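# Unpeg postcards, stack them on mat, box the clothespins

## Task

Remove every postcard from the line and lay them flat in a single pile on the mat, then drop all the clothespins into the box.

## Robot and tools

Robot: two arms, left_arm and right_arm, each with a two-finger gripper, mounted facing out over a table. Their base roots sit near (-0.003, +0.363, +0.024) m for left_arm and (-0.029, -0.369, +0.029) m for right_arm, both turned almost not at all about z. A camera stand is fixed behind the arms. Cameras: cam_high, cam_low, cam_left_wrist, cam_right_wrist, each 896x504.

Frame: all positions, orientations and offsets use the scene frame. Its origin is at table-top height, halfway between the two nominal bases. +x points out over the table, +z up, and left_arm is on the +y side. Arm names do not match left or right in the images. A gripper's fingers point along its own +z and spread along its own y. end_effector_position is the point between the pads, about 1 cm short of the tips. Printed hand poses may be off by a few cm, worse when the arm is stretched far.

Command rows: every motion argument is a row of 14 numbers covering both arms together: dx, dy, dz, rx, ry, rz, opening for left_arm, then the same seven for right_arm. dx..rz are an offset, not a pose: they count from that arm's Hand target as it stood when the action or move began, along scene axes, with rotation about the Hand target's position. Scale: 1.0 equals 0.6 m of travel or 180 degrees; rx, ry, rz form one rotation vector. Range -1 to 1. Opening is absolute, not an offset: +1 is fully open (0.093 m), -1 closed. Sending all six pose numbers as 0 re-requests the current Hand target; a 0 opening is a real half-open command, so resend the present opening to leave a gripper unchanged.

execute_actions(actions, cameras): actions is a list of actions; each action is up to 15 rows, one per 1/30 s step. A short action repeats its last row until 15 steps pass. Every row in an action counts from the action's start pose, but each new action starts from the updated Hand target, so repeating an offset keeps moving. An empty list returns images and the scene number and task. cameras: names, ["all"], [] or null.

move(target, speed, blend, opening_speed, grip_force, blocking, cameras): drives grippers on straight lines. target is one 14-number row or a list of up to 15 rows; every row is an offset from the same starting Hand targets. speed is m/s, 0.002 to 2.9 (default 0.25), one value or one per target; rotation is capped at twice that in rad/s. blend is in metres, rounding corners between listed targets; 0 stops at each. opening_speed is per second on the -1..+1 scale, at least 0.2. grip_force is newtons per pad, 10 to 50, one value or one per arm; lower forces close slowly and the setting persists. blocking=false returns after about 0.5 s while motion continues. Moves last 0.5 to 10 s and do not avoid obstacles or the other arm. Keep paths away from an arm's own base. Faster moves lag, stray and hit harder; aiming further beyond a contact presses harder. Opening changes on a later listed target happen after everything comes to rest there.

wait(seconds 0 to 10): lets time pass holding commands; a running move continues. stop(): brakes a running move. zoom_image(camera, region [x0, y0, x1, y1] pixels, top-left origin, at most 504x504): closer look at the newest image of that camera. read_manual(section): licence text only. finished_scene(scene): ends the current scene (1 or 2); irreversible, and the goal must hold without the robot.

Results: Hand target is the last commanded pose after clipping; orientation commands are clipped to 40 degrees from the measured one each step. The gripper often stops short of it; another command, even all zeros, asks again, and if still short send the gap as an offset. Check position and tilt after each move. The move line reports the ending (done, off_target, moving, held, fault) and limits (paced = pose clipped, held = steps withheld). done means within 10 mm and 2 degrees; it says nothing about contact. Tool commands shows present commands. grip_measured is the finger motor on the +1..-1 scale; pads meet near -0.94, and each millimetre of object width adds about 0.0208; readings can sit up to 0.02 high. To grip firmly send about 0.24 below the reading for the object's width; keep sending it to hold, and send well above it to release. Joint positions end with the gripper gap in metres. Joint torques include gravity and have offsets; joints 1 to 3 wrap at ±28 N m. Joint velocities may be omitted when all are within noise.

Avoid: letting anything fall off the table or leaving it off the table; dropping or releasing moving parts; slamming into the table, fixtures or heavy objects; any contact or squeeze between the two arms or their wrist cameras, including closing one gripper on the other's fingers; strain on camera cables; pushing into unreachable poses. Long holds, stretched poses and pressing heat motors: MOTOR HOT appears at 75 °C, 90 °C folds that arm away for the rest of the scene, 100 °C makes it collapse. Loose objects may occasionally get nudged by outside disturbances. Time, including thinking, counts; smooth, low-effort motion is slightly better.

Each tool is called after "Request:" as name(argument=value, ...), one argument or row to a line, values as JSON.

## Session

Request:
execute_actions(
  actions=[],
)

Scene clock: 0.00 s.
left_arm: end_effector_position=(+0.2564, +0.2278, +0.3505) grip_measured=+1.000 end_effector_quat_wxyz=(+0.556, -0.013, +0.829, -0.058) | right_arm: end_effector_position=(+0.2106, -0.0831, +0.3402) grip_measured=+1.000 end_effector_quat_wxyz=(+0.508, -0.115, +0.789, +0.326)
Joint positions: left_arm=[-0.872 0.938 1.104 -0.683 -0.708 -0.474 0.093] | right_arm=[0.991 1.069 0.959 -0.175 0.267 0.504 0.093]
Joint velocities: within noise
Joint torques (N m): no reading
Heat: left arm: 37 °C; right arm: 36 °C.
Hand target: left_arm +0.2558, +0.2295, +0.3609; +0.565, -0.023, +0.822, -0.068 | right_arm +0.2107, -0.0843, +0.3581; +0.523, -0.109, +0.775, +0.338
Tool commands: left_gripper/opening=+1.0 right_gripper/opening=+1.0

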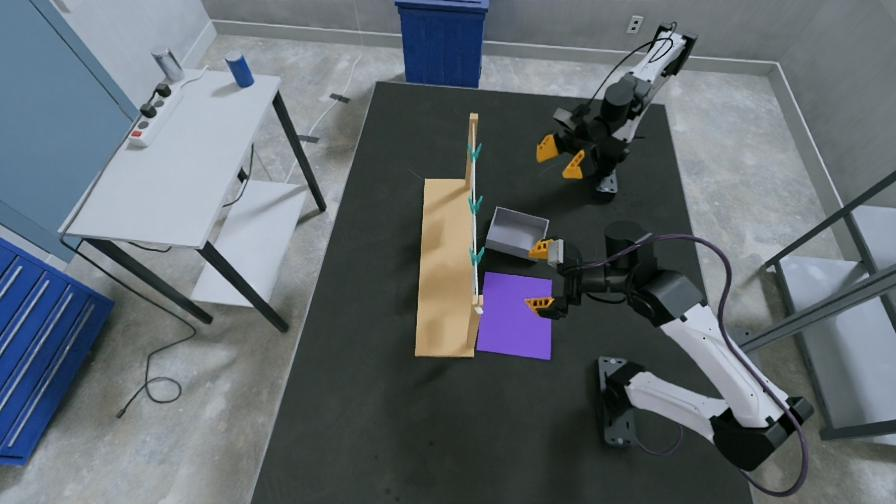

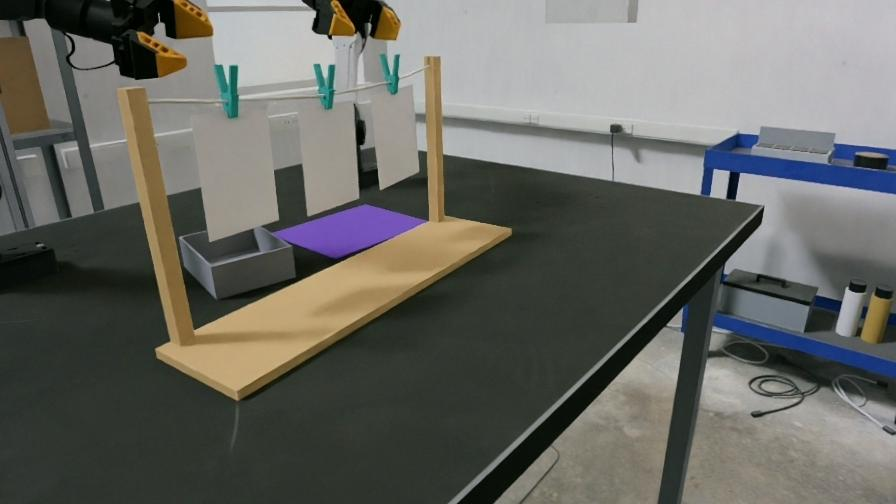

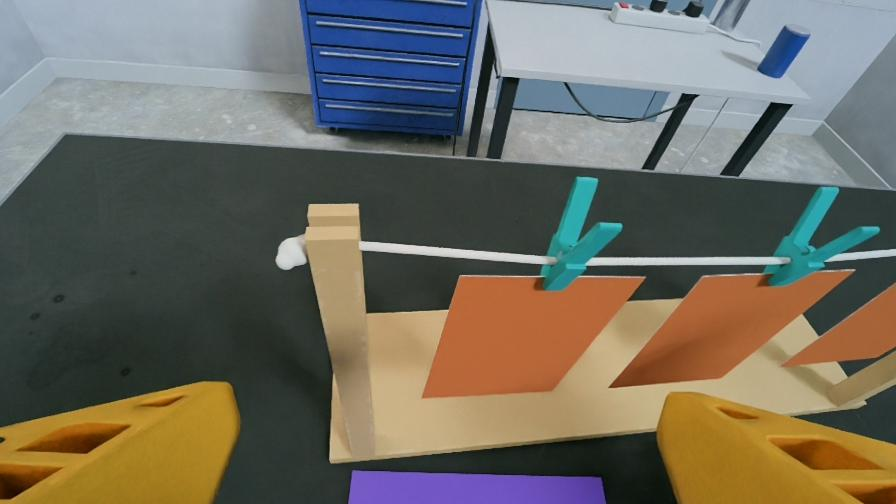

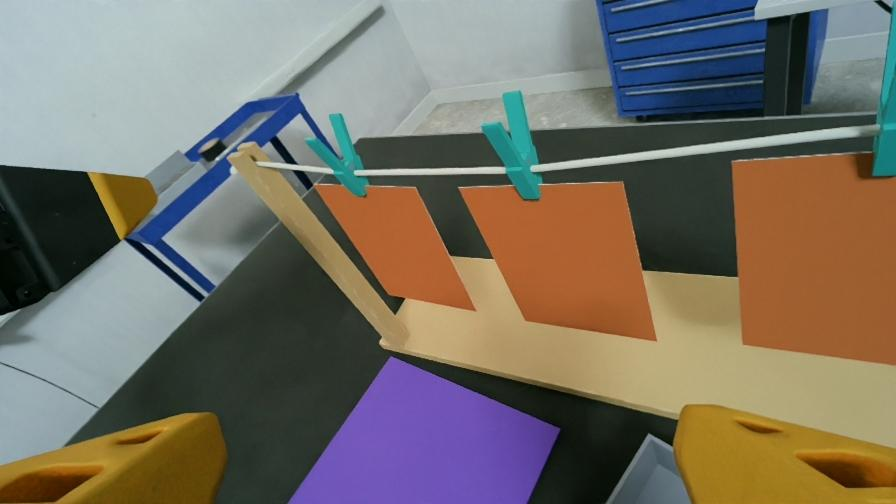

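Request:
zoom_image(
  camera="cam_left_wrist",
  region=[260, 150, 640, 420],
)

Request:
zoom_image(
  camera="cam_right_wrist",
  region=[400, 70, 700, 360],
)

Request:
zoom_image(
  camera="cam_low",
  region=[100, 40, 460, 300],
)

Request:
zoom_image(
  camera="cam_high",
  region=[400, 100, 600, 370],
)

Scaled by 1.326 from the camera's 896x504 image, which has a finer 1280x720 frame.

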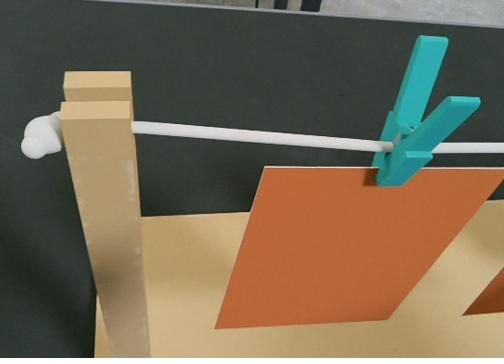

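Scaled by 1.680 from the camera's 896x504 image, which has a finer 1280x720 frame.

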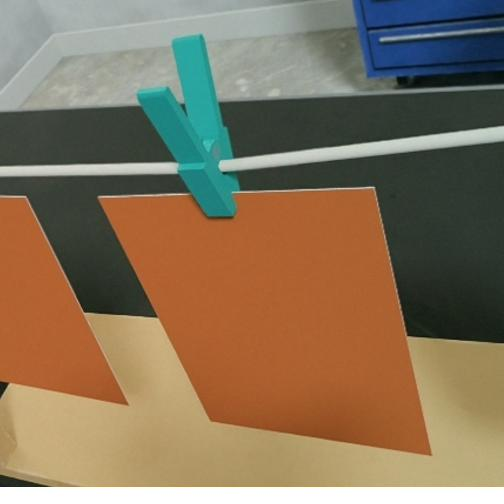

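Scaled by 1.400 from the camera's 896x504 image, which has a finer 1280x720 frame.

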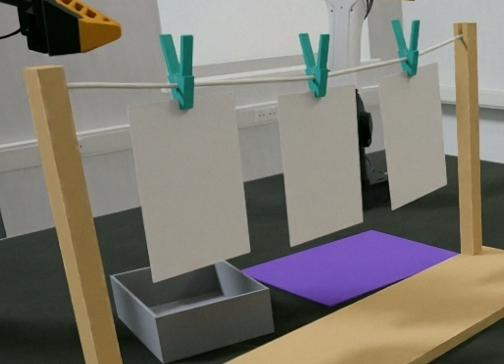

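Scaled by 1.867 from the camera's 896x504 image, which has a finer 1280x720 frame.

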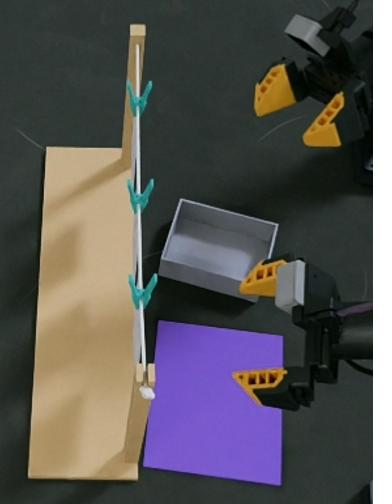

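Request:
move(
  target=[-0.227,-0.19,0,0,0,0,1,-0.101,-0.06,0.003,-0.139,-0.011,-0.184,1],
  cameras=["all"],
)

Scene clock: 9.93 s.
left_arm: end_effector_position=(+0.1165, +0.1137, +0.3424) grip_measured=+1.000 end_effector_quat_wxyz=(+0.548, +0.030, +0.831, -0.091) | right_arm: end_effector_position=(+0.1476, -0.1183, +0.3430) grip_measured=+1.000 end_effector_quat_wxyz=(+0.559, -0.021, +0.829, -0.012)
Joint positions: left_arm=[-1.728 1.397 1.489 -1.545 -1.176 -1.573 0.093] | right_arm=[1.488 1.473 1.526 -1.418 1.178 1.302 0.093]
Joint torques (N m): left_arm=[-0.61 -3.62 8.54 0.22 -1.19 -0.18] | right_arm=[0.43 -4.33 8.44 0.55 0.84 0.18]
Heat: left arm: 38 °C; right arm: 39 °C.
Hand target: left_arm +0.1196, +0.1155, +0.3609; +0.565, -0.023, +0.822, -0.068 | right_arm +0.1501, -0.1203, +0.3599; +0.574, +0.000, +0.819, +0.001
Off the commanded pose: left_arm 0.019 m, 7 deg | right_arm 0.017 m, 3 deg.
joint sent to its limit (left arm) — joint 4 (wrist pitch), lower limit. The joint targets are off in position and orientation.
move: off_target (left_arm, right_arm)

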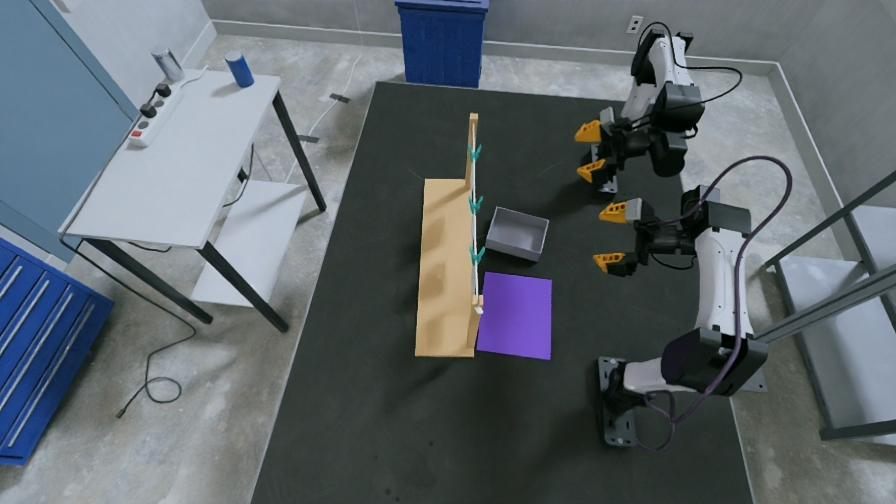

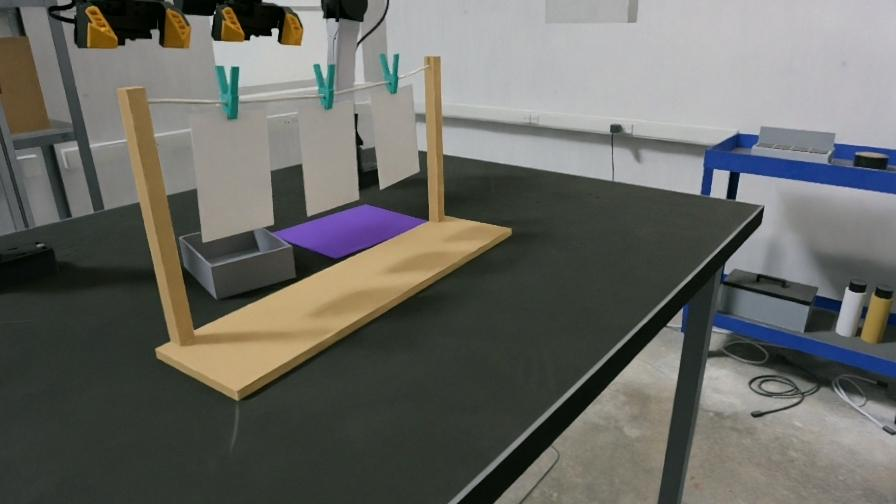

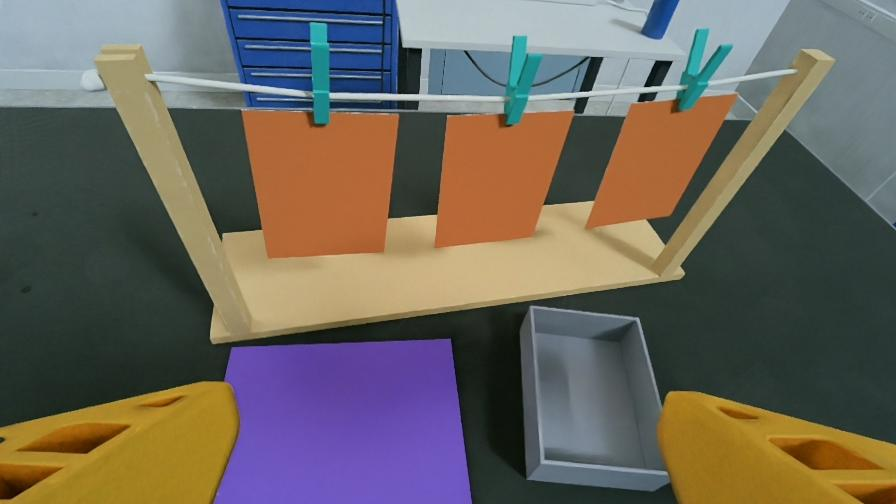

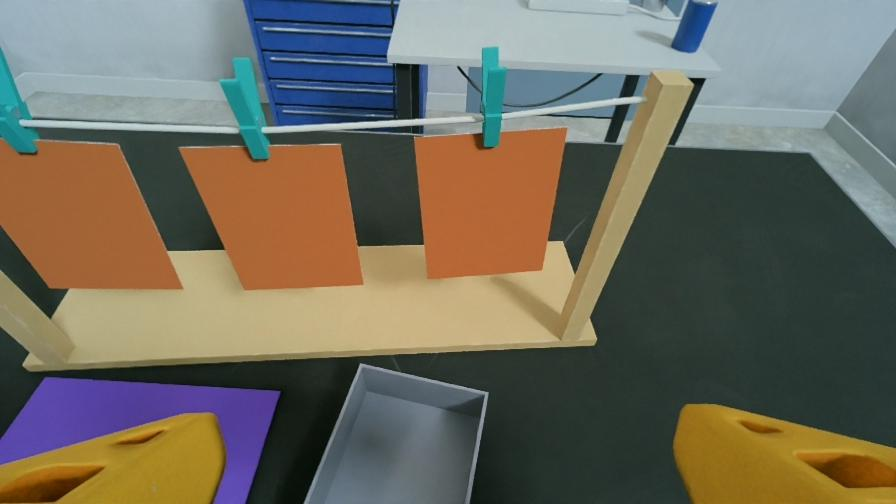

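Request:
move(
  target=[0.1,0,0,0,0,0,1,0.233,-0.25,-0.25,0.0436,-0.1053,0.2475,0.2],
  cameras=["all"],
)

Scene clock: 14.43 s.
left_arm: end_effector_position=(+0.1801, +0.1161, +0.3529) grip_measured=+1.000 end_effector_quat_wxyz=(+0.565, -0.005, +0.824, -0.036) | right_arm: end_effector_position=(+0.2930, -0.2730, +0.1983) grip_measured=+0.202 end_effector_quat_wxyz=(+0.636, -0.256, +0.676, +0.271)
Joint positions: left_arm=[-1.469 1.391 1.489 -1.265 -1.17 -1.205 0.093] | right_arm=[-0.104 1.342 0.256 1.017 -0.865 -0.011 0.055]
Joint torques (N m): left_arm=[0.1 -5.76 5.39 1.29 -0.56 0.15] | right_arm=[-0.25 -2.85 4.01 2.66 -0.24 0.15]
Heat: left arm: 38 °C; right arm: 40 °C.
Hand target: left_arm +0.1796, +0.1155, +0.3609; +0.565, -0.023, +0.822, -0.068 | right_arm +0.2899, -0.2703, +0.2099; +0.653, -0.271, +0.653, +0.271
Off the commanded pose: left_arm 0.008 m, 4 deg | right_arm 0.012 m, 4 deg.
move: off_target (left_arm, right_arm)

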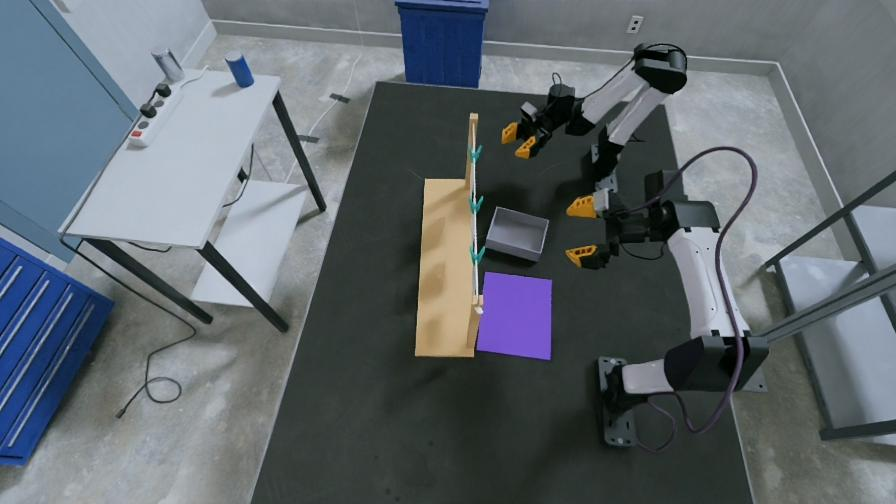

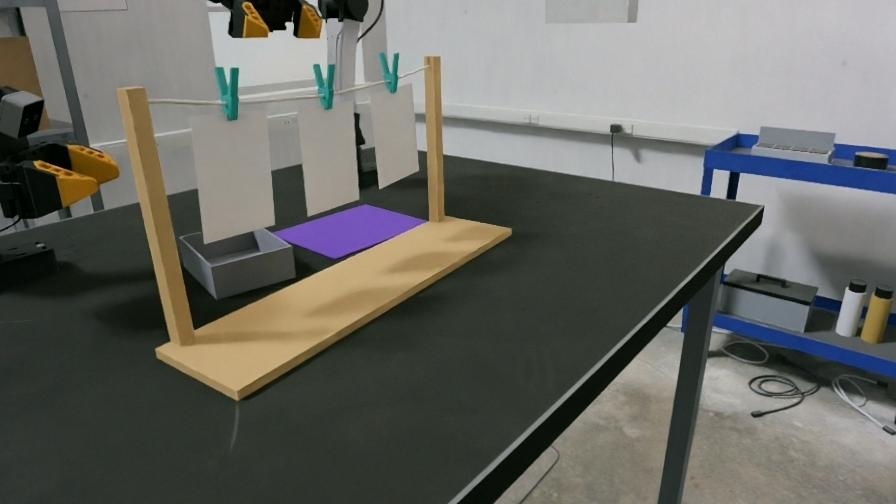

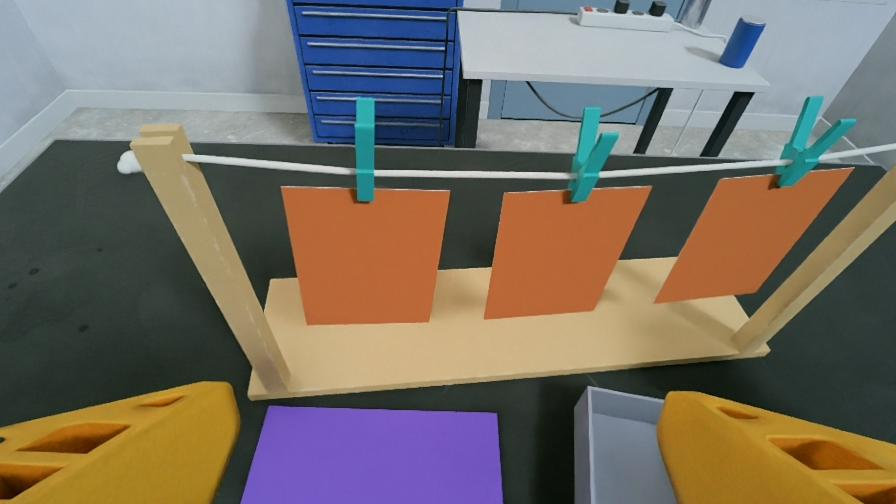

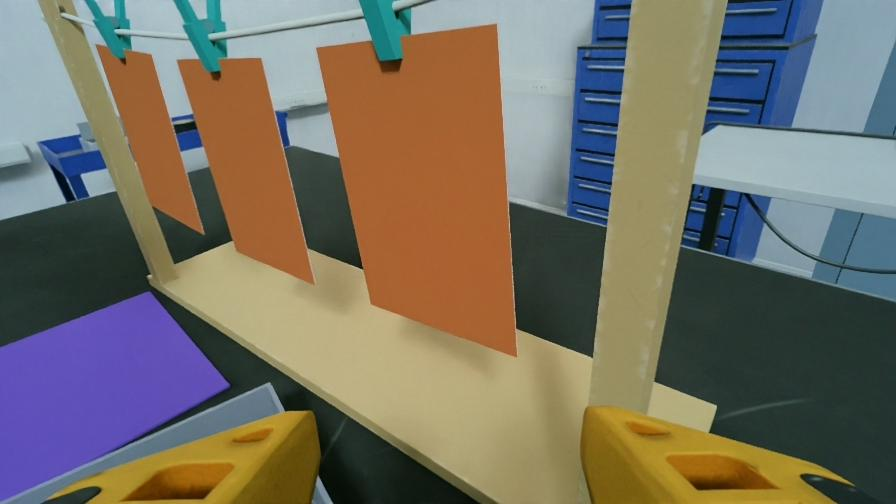

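Request:
move(
  target=[
    [0.08,-0.08,-0.1,-0.001,-0.06,-0.1,-0.45,-0.033,-0.033,0.317,-0.158,0.0652,0.2436,1],
    [0.2057,-0.2092,-0.2598,-0.003,-0.1257,-0.21,-0.45,0.175,0.034,0.3,-0.158,0.0652,0.2436,1],
  ],
  cameras=["all"],
)

Scene clock: 23.67 s.
left_arm: end_effector_position=(+0.3037, -0.0060, +0.1899) grip_measured=-0.448 end_effector_quat_wxyz=(+0.640, +0.259, +0.685, -0.233) | right_arm: end_effector_position=(+0.3984, -0.2487, +0.3768) grip_measured=+1.000 end_effector_quat_wxyz=(+0.447, -0.542, +0.636, +0.318)
Joint positions: left_arm=[-0.973 1.779 0.693 1.012 -0.255 -0.007 0.024] | right_arm=[-0.078 2.111 2.476 -1.56 -1.129 -1.247 0.093]
Joint torques (N m): left_arm=[0.2 -5.63 5.18 2.81 0.12 0.24] | right_arm=[0.4 -9.65 7.58 0.91 -0.42 0.13]
Heat: left arm: 40 °C; right arm: 40 °C.
Hand target: left_arm +0.3030, -0.0101, +0.2050; +0.660, +0.254, +0.660, -0.253 | right_arm +0.3949, -0.2499, +0.3899; +0.354, -0.612, +0.612, +0.354
Off the commanded pose: left_arm 0.016 m, 4 deg | right_arm 0.014 m, 14 deg.
joint sent to its limit (right arm) — joint 4 (wrist pitch), lower limit. The joint targets are off in position and orientation.
move: off_target (left_arm, right_arm)

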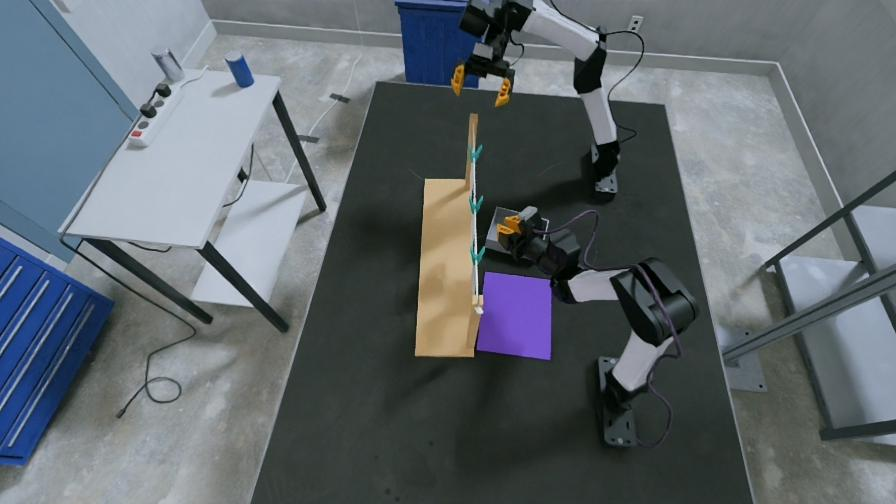

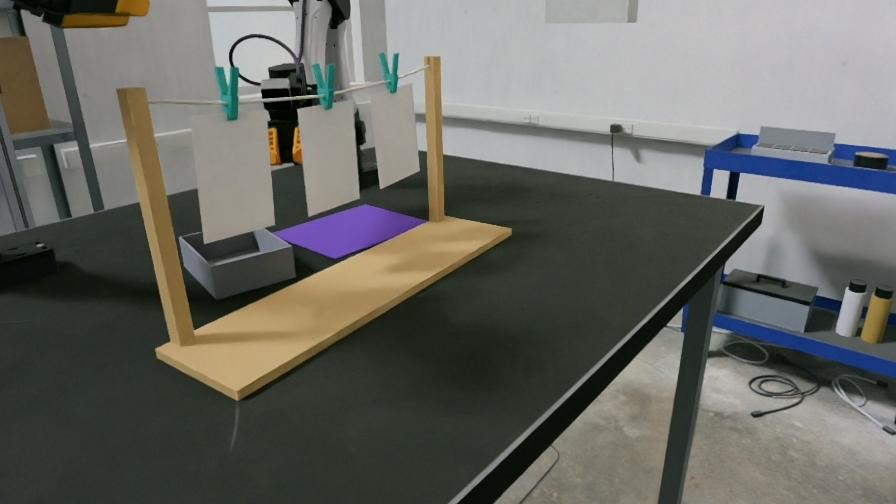

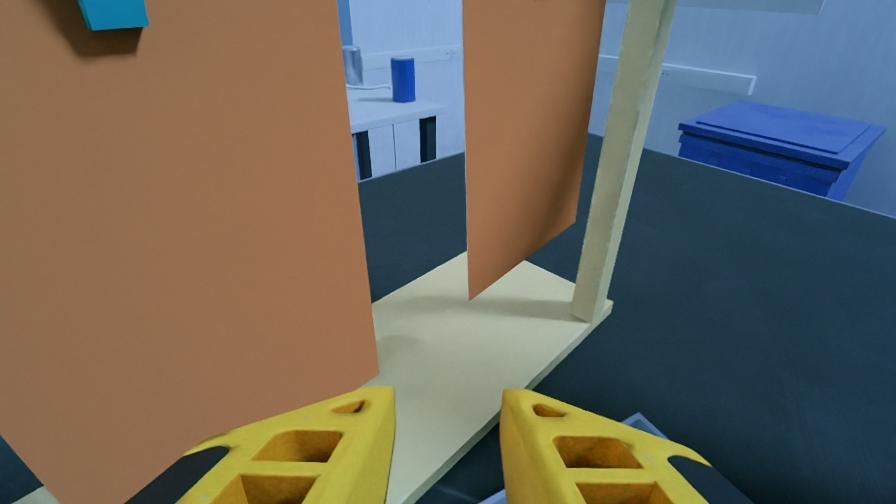

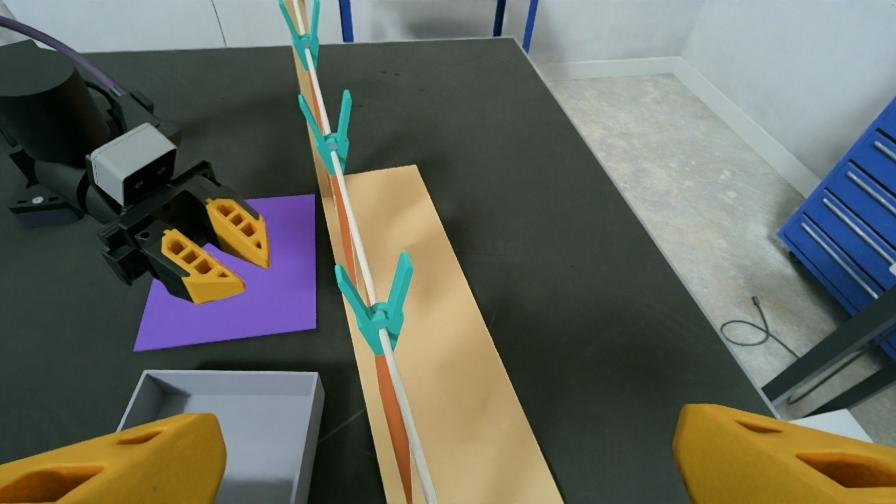

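Request:
move(
  target=[0.1033,-0.1133,0,-0.0145,-0.0168,0,-0.52,0,0.075,-0.053,0,0,0.028,1],
  cameras=["all"],
  speed=0.15,
)

Scene clock: 26.17 s.
left_arm: end_effector_position=(+0.3570, -0.0725, +0.1798) grip_measured=-0.518 end_effector_quat_wxyz=(+0.656, +0.257, +0.666, -0.243) | right_arm: end_effector_position=(+0.3956, -0.2028, +0.3535) grip_measured=+1.000 end_effector_quat_wxyz=(-0.415, +0.575, -0.612, -0.351)
Joint positions: left_arm=[-0.953 2.092 1.044 1.027 -0.225 0.009 0.02] | right_arm=[0.031 2.168 2.476 -1.56 -1.126 -1.274 0.093]
Joint torques (N m): left_arm=[0.14 -7.82 8.54 2.64 0.14 0.23] | right_arm=[0.49 -9.69 6.37 0.83 -0.24 -0.12]
Heat: left arm: 41 °C; right arm: 39 °C.
Hand target: left_arm +0.3650, -0.0780, +0.2050; +0.683, +0.246, +0.637, -0.261 | right_arm +0.3949, -0.2049, +0.3581; -0.338, +0.638, -0.585, -0.369
Off the commanded pose: left_arm 0.027 m, 5 deg | right_arm 0.005 m, 12 deg.
joint sent to its limit (right arm) — joint 4 (wrist pitch), lower limit. The joint targets are off in position and orientation.
move: off_target (left_arm, right_arm)

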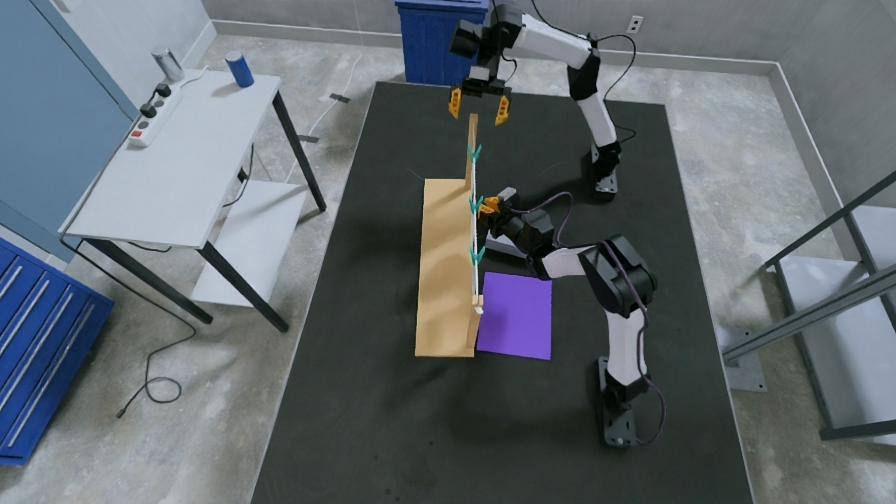

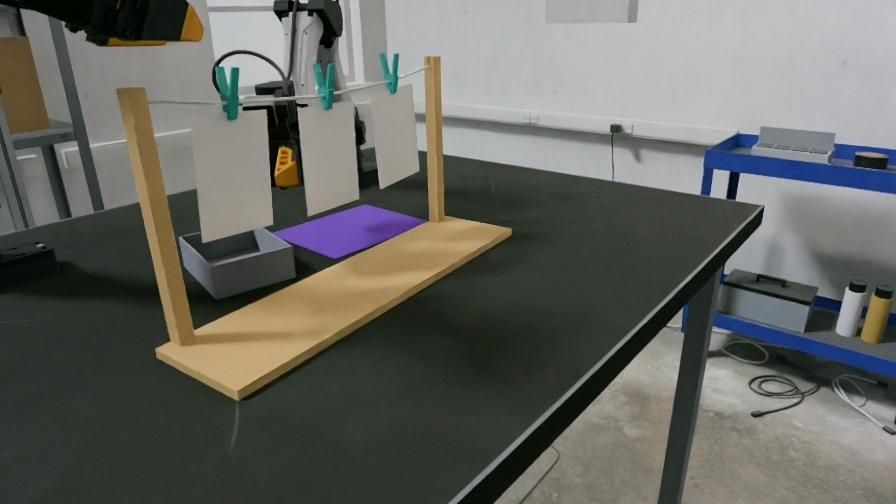

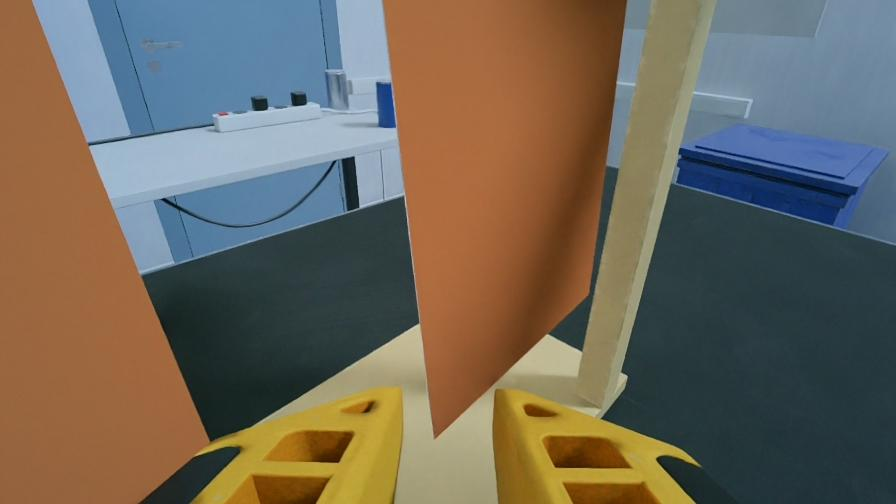

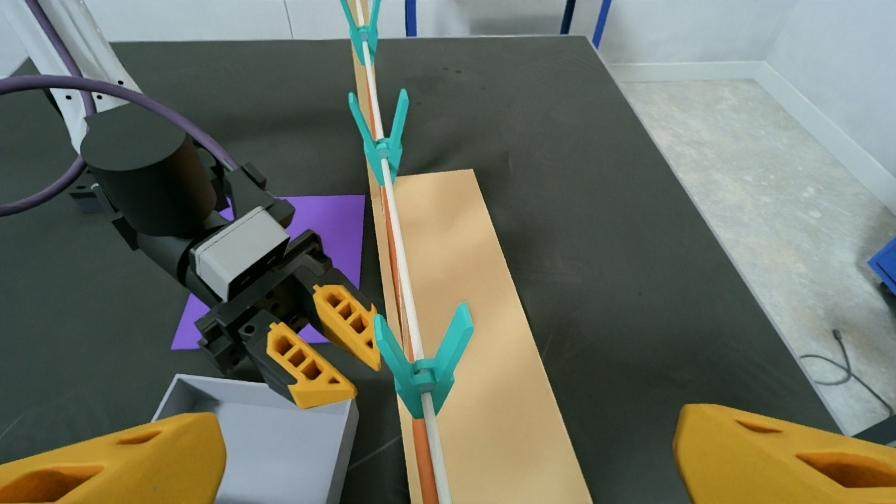

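Request:
move(
  target=[0.0722,-0.0592,0.012,0,0,0,-0.52,0,0,0,0,0,0,1],
  cameras=["all"],
  speed=0.08,
)

Scene clock: 28.23 s.
left_arm: end_effector_position=(+0.4038, -0.1055, +0.2104) grip_measured=-0.518 end_effector_quat_wxyz=(+0.687, +0.235, +0.637, -0.259) | right_arm: end_effector_position=(+0.3956, -0.2028, +0.3535) grip_measured=+1.000 end_effector_quat_wxyz=(-0.415, +0.575, -0.612, -0.351)
Joint positions: left_arm=[-0.915 2.233 1.331 0.983 -0.194 0.009 0.02] | right_arm=[0.031 2.168 2.476 -1.56 -1.126 -1.274 0.093]
Joint torques (N m): left_arm=[0.17 -9.09 9.25 1.66 0.15 0.2] | right_arm=[0.5 -9.73 6.43 0.82 -0.24 -0.12]
Heat: left arm: 42 °C; right arm: 39 °C.
Hand target: left_arm +0.4083, -0.1136, +0.2122; +0.683, +0.246, +0.637, -0.261 | right_arm +0.3949, -0.2049, +0.3581; -0.338, +0.638, -0.585, -0.369
Off the commanded pose: left_arm 0.009 m, 1 deg | right_arm 0.005 m, 12 deg.
joint sent to its limit (right arm) — joint 4 (wrist pitch), lower limit. The joint targets are off in position and orientation.
move: off_target (right_arm)

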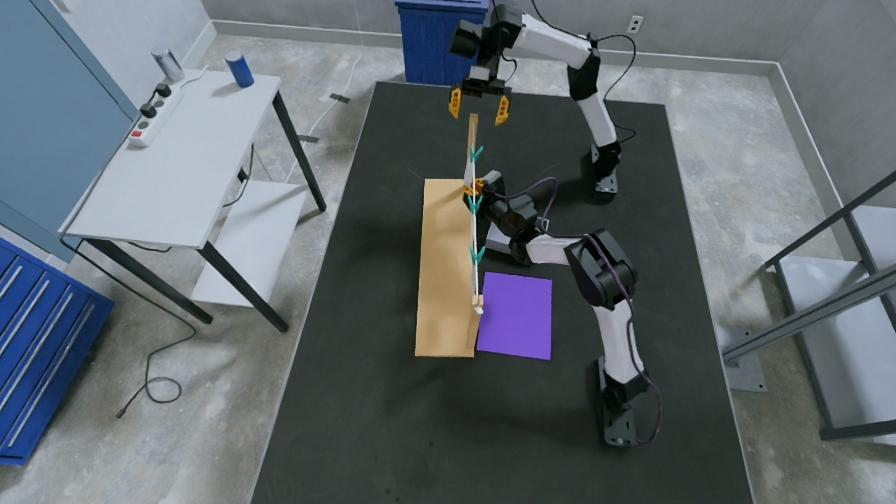

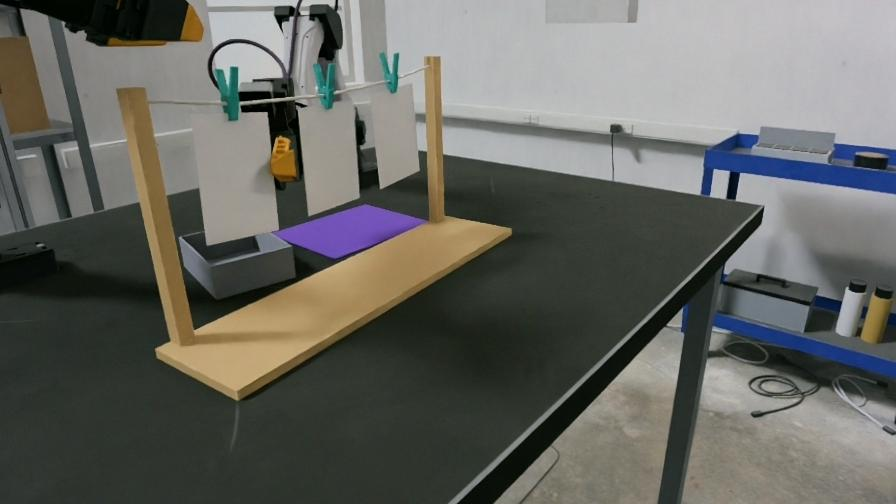

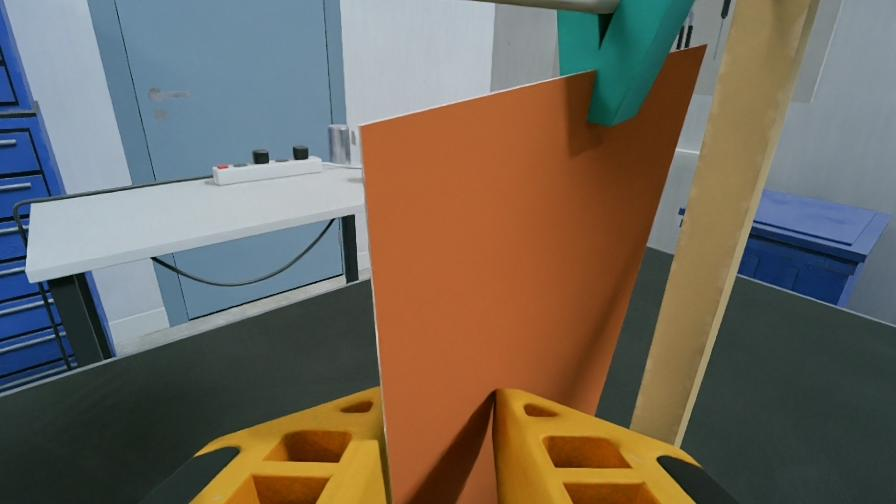

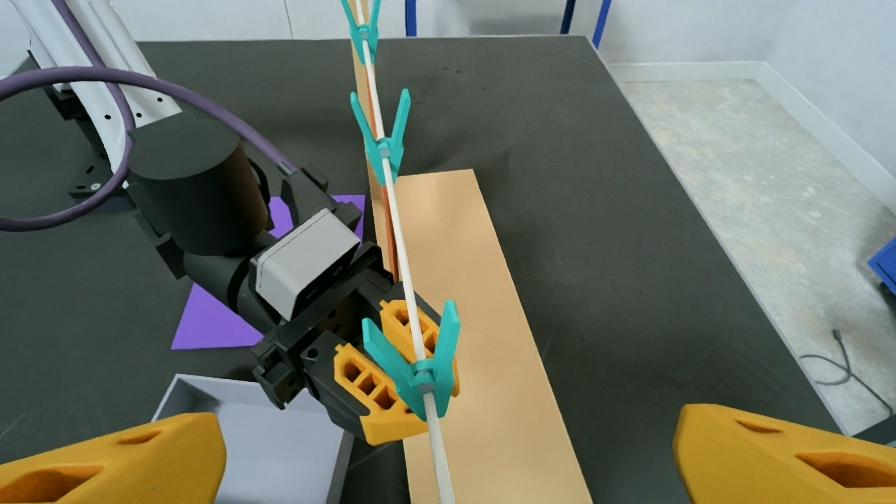

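Request:
move(
  target=[0,0,0,0,0,0,-1,0,0,0,0,0,0,1],
  cameras=["all"],
  grip_force=[12, 50],
)

Scene clock: 32.73 s.
left_arm: end_effector_position=(+0.3962, -0.1129, +0.2105) grip_measured=-0.944 end_effector_quat_wxyz=(+0.683, +0.249, +0.631, -0.271) | right_arm: end_effector_position=(+0.3956, -0.2028, +0.3535) grip_measured=+1.000 end_effector_quat_wxyz=(-0.415, +0.575, -0.612, -0.351)
Joint positions: left_arm=[-0.924 2.233 1.331 0.983 -0.165 0.01 0] | right_arm=[0.031 2.168 2.476 -1.56 -1.126 -1.274 0.093]
Joint torques (N m): left_arm=[0.14 -9.09 9.29 1.67 -0.04 0.2] | right_arm=[0.53 -9.73 6.41 0.81 -0.24 -0.13]
Heat: left arm: 42 °C; right arm: 38 °C.
Hand target: left_arm +0.4083, -0.1136, +0.2122; +0.683, +0.246, +0.637, -0.261 | right_arm +0.3949, -0.2049, +0.3581; -0.338, +0.638, -0.585, -0.369
Off the commanded pose: left_arm 0.012 m, 1 deg | right_arm 0.005 m, 12 deg.
joint sent to its limit (right arm) — joint 4 (wrist pitch), lower limit. The joint targets are off in position and orientation.
grip_force (N): 12, 50
move: off_target (left_arm, right_arm)

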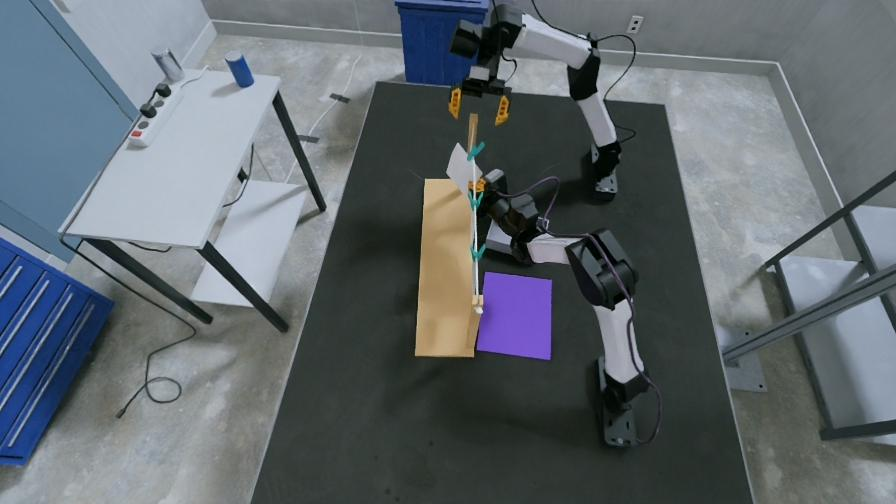

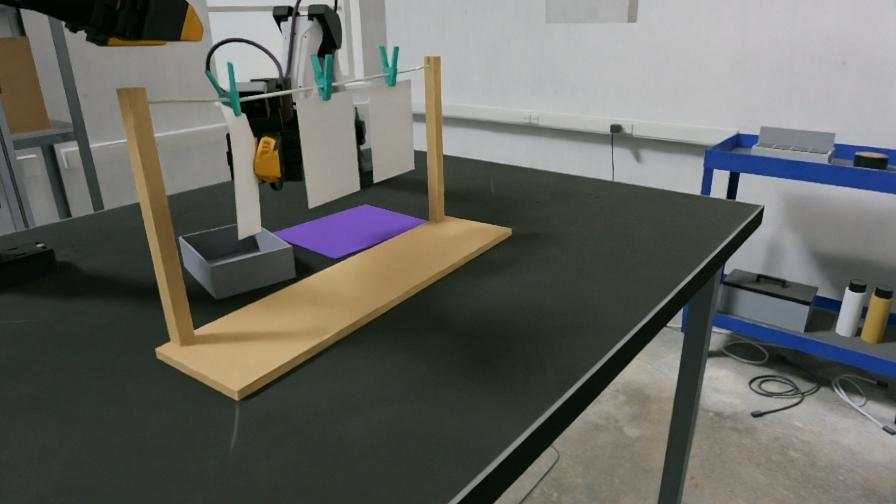

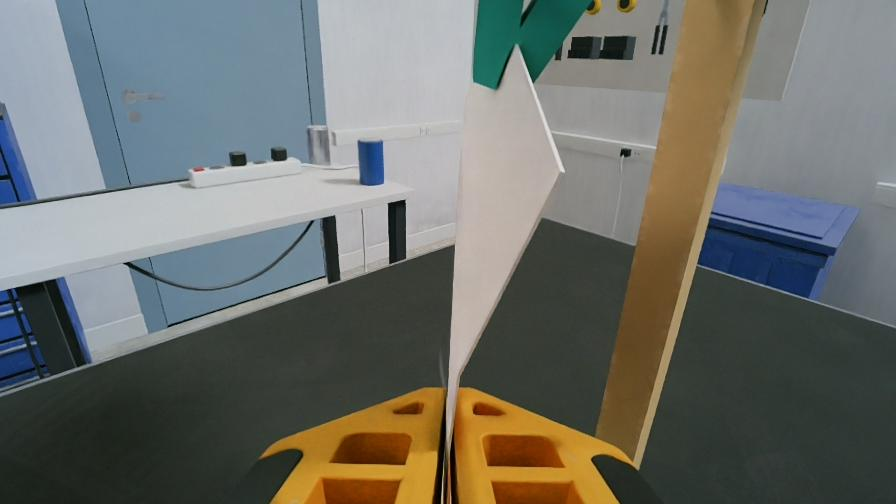

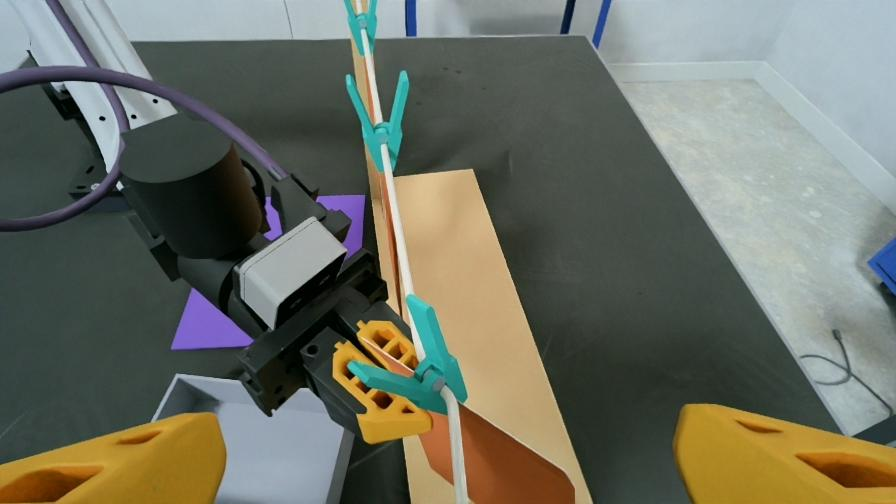

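Request:
move(
  target=[
    [0,0,0,0,0,0,-1,0,0,0,0,0,0,1],
    [0,0,-0.04,0,0,0,-1,0,0,0,0,0,0,1],
  ],
  cameras=["all"],
  grip_force=[50, 50],
  speed=0.04,
)

Scene clock: 36.63 s.
left_arm: end_effector_position=(+0.4034, -0.1108, +0.1778) grip_measured=-0.978 end_effector_quat_wxyz=(+0.672, +0.248, +0.648, -0.261) | right_arm: end_effector_position=(+0.3956, -0.2028, +0.3535) grip_measured=+1.000 end_effector_quat_wxyz=(-0.415, +0.575, -0.612, -0.351)
Joint positions: left_arm=[-0.915 2.296 1.331 1.004 -0.173 0.001 0] | right_arm=[0.031 2.168 2.476 -1.56 -1.126 -1.274 0.093]
Joint torques (N m): left_arm=[0.16 -9.77 7.99 2.14 -0.08 0.18] | right_arm=[0.53 -9.72 6.42 0.82 -0.25 -0.14]
Heat: left arm: 42 °C; right arm: 38 °C.
Hand target: left_arm +0.4083, -0.1136, +0.1882; +0.683, +0.246, +0.637, -0.261 | right_arm +0.3949, -0.2049, +0.3581; -0.338, +0.638, -0.585, -0.369
Off the commanded pose: left_arm 0.012 m, 2 deg | right_arm 0.005 m, 12 deg.
joint sent to its limit (right arm) — joint 4 (wrist pitch), lower limit. The joint targets are off in position and orientation.
move: off_target (left_arm, right_arm)

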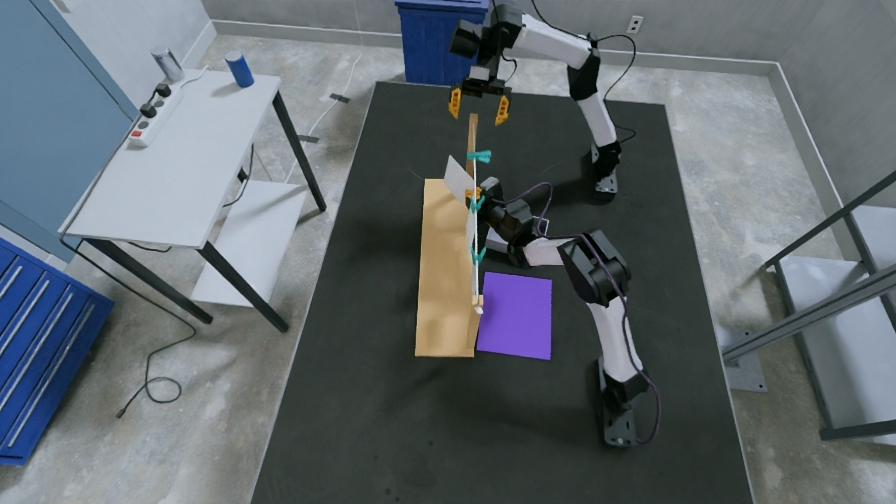

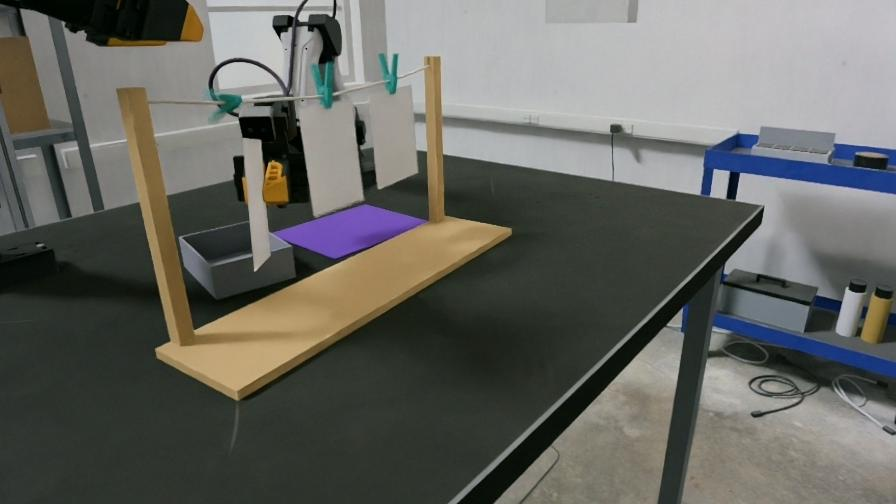

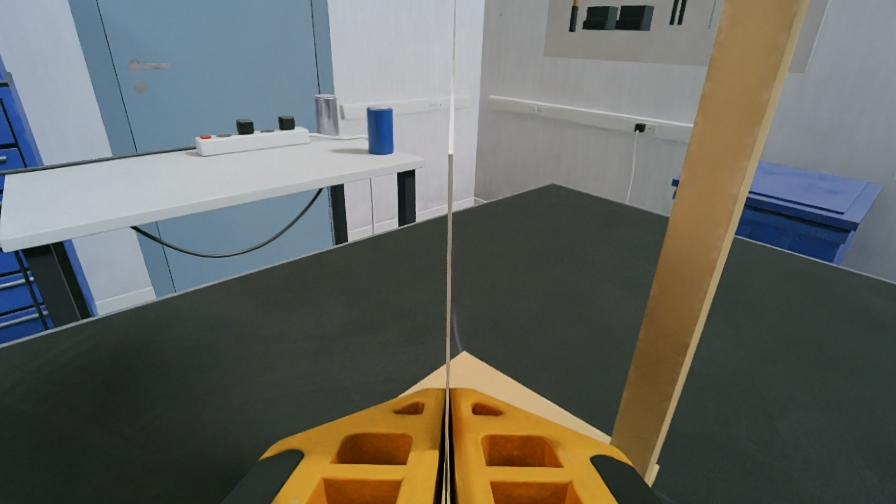

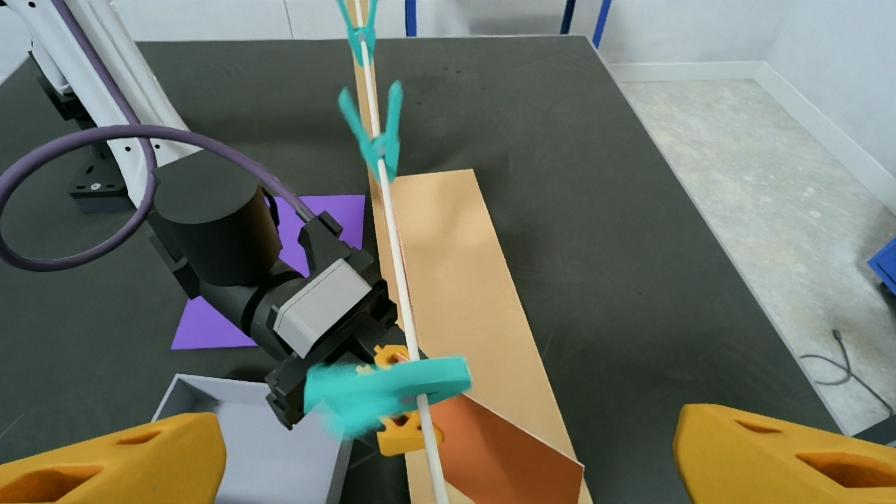

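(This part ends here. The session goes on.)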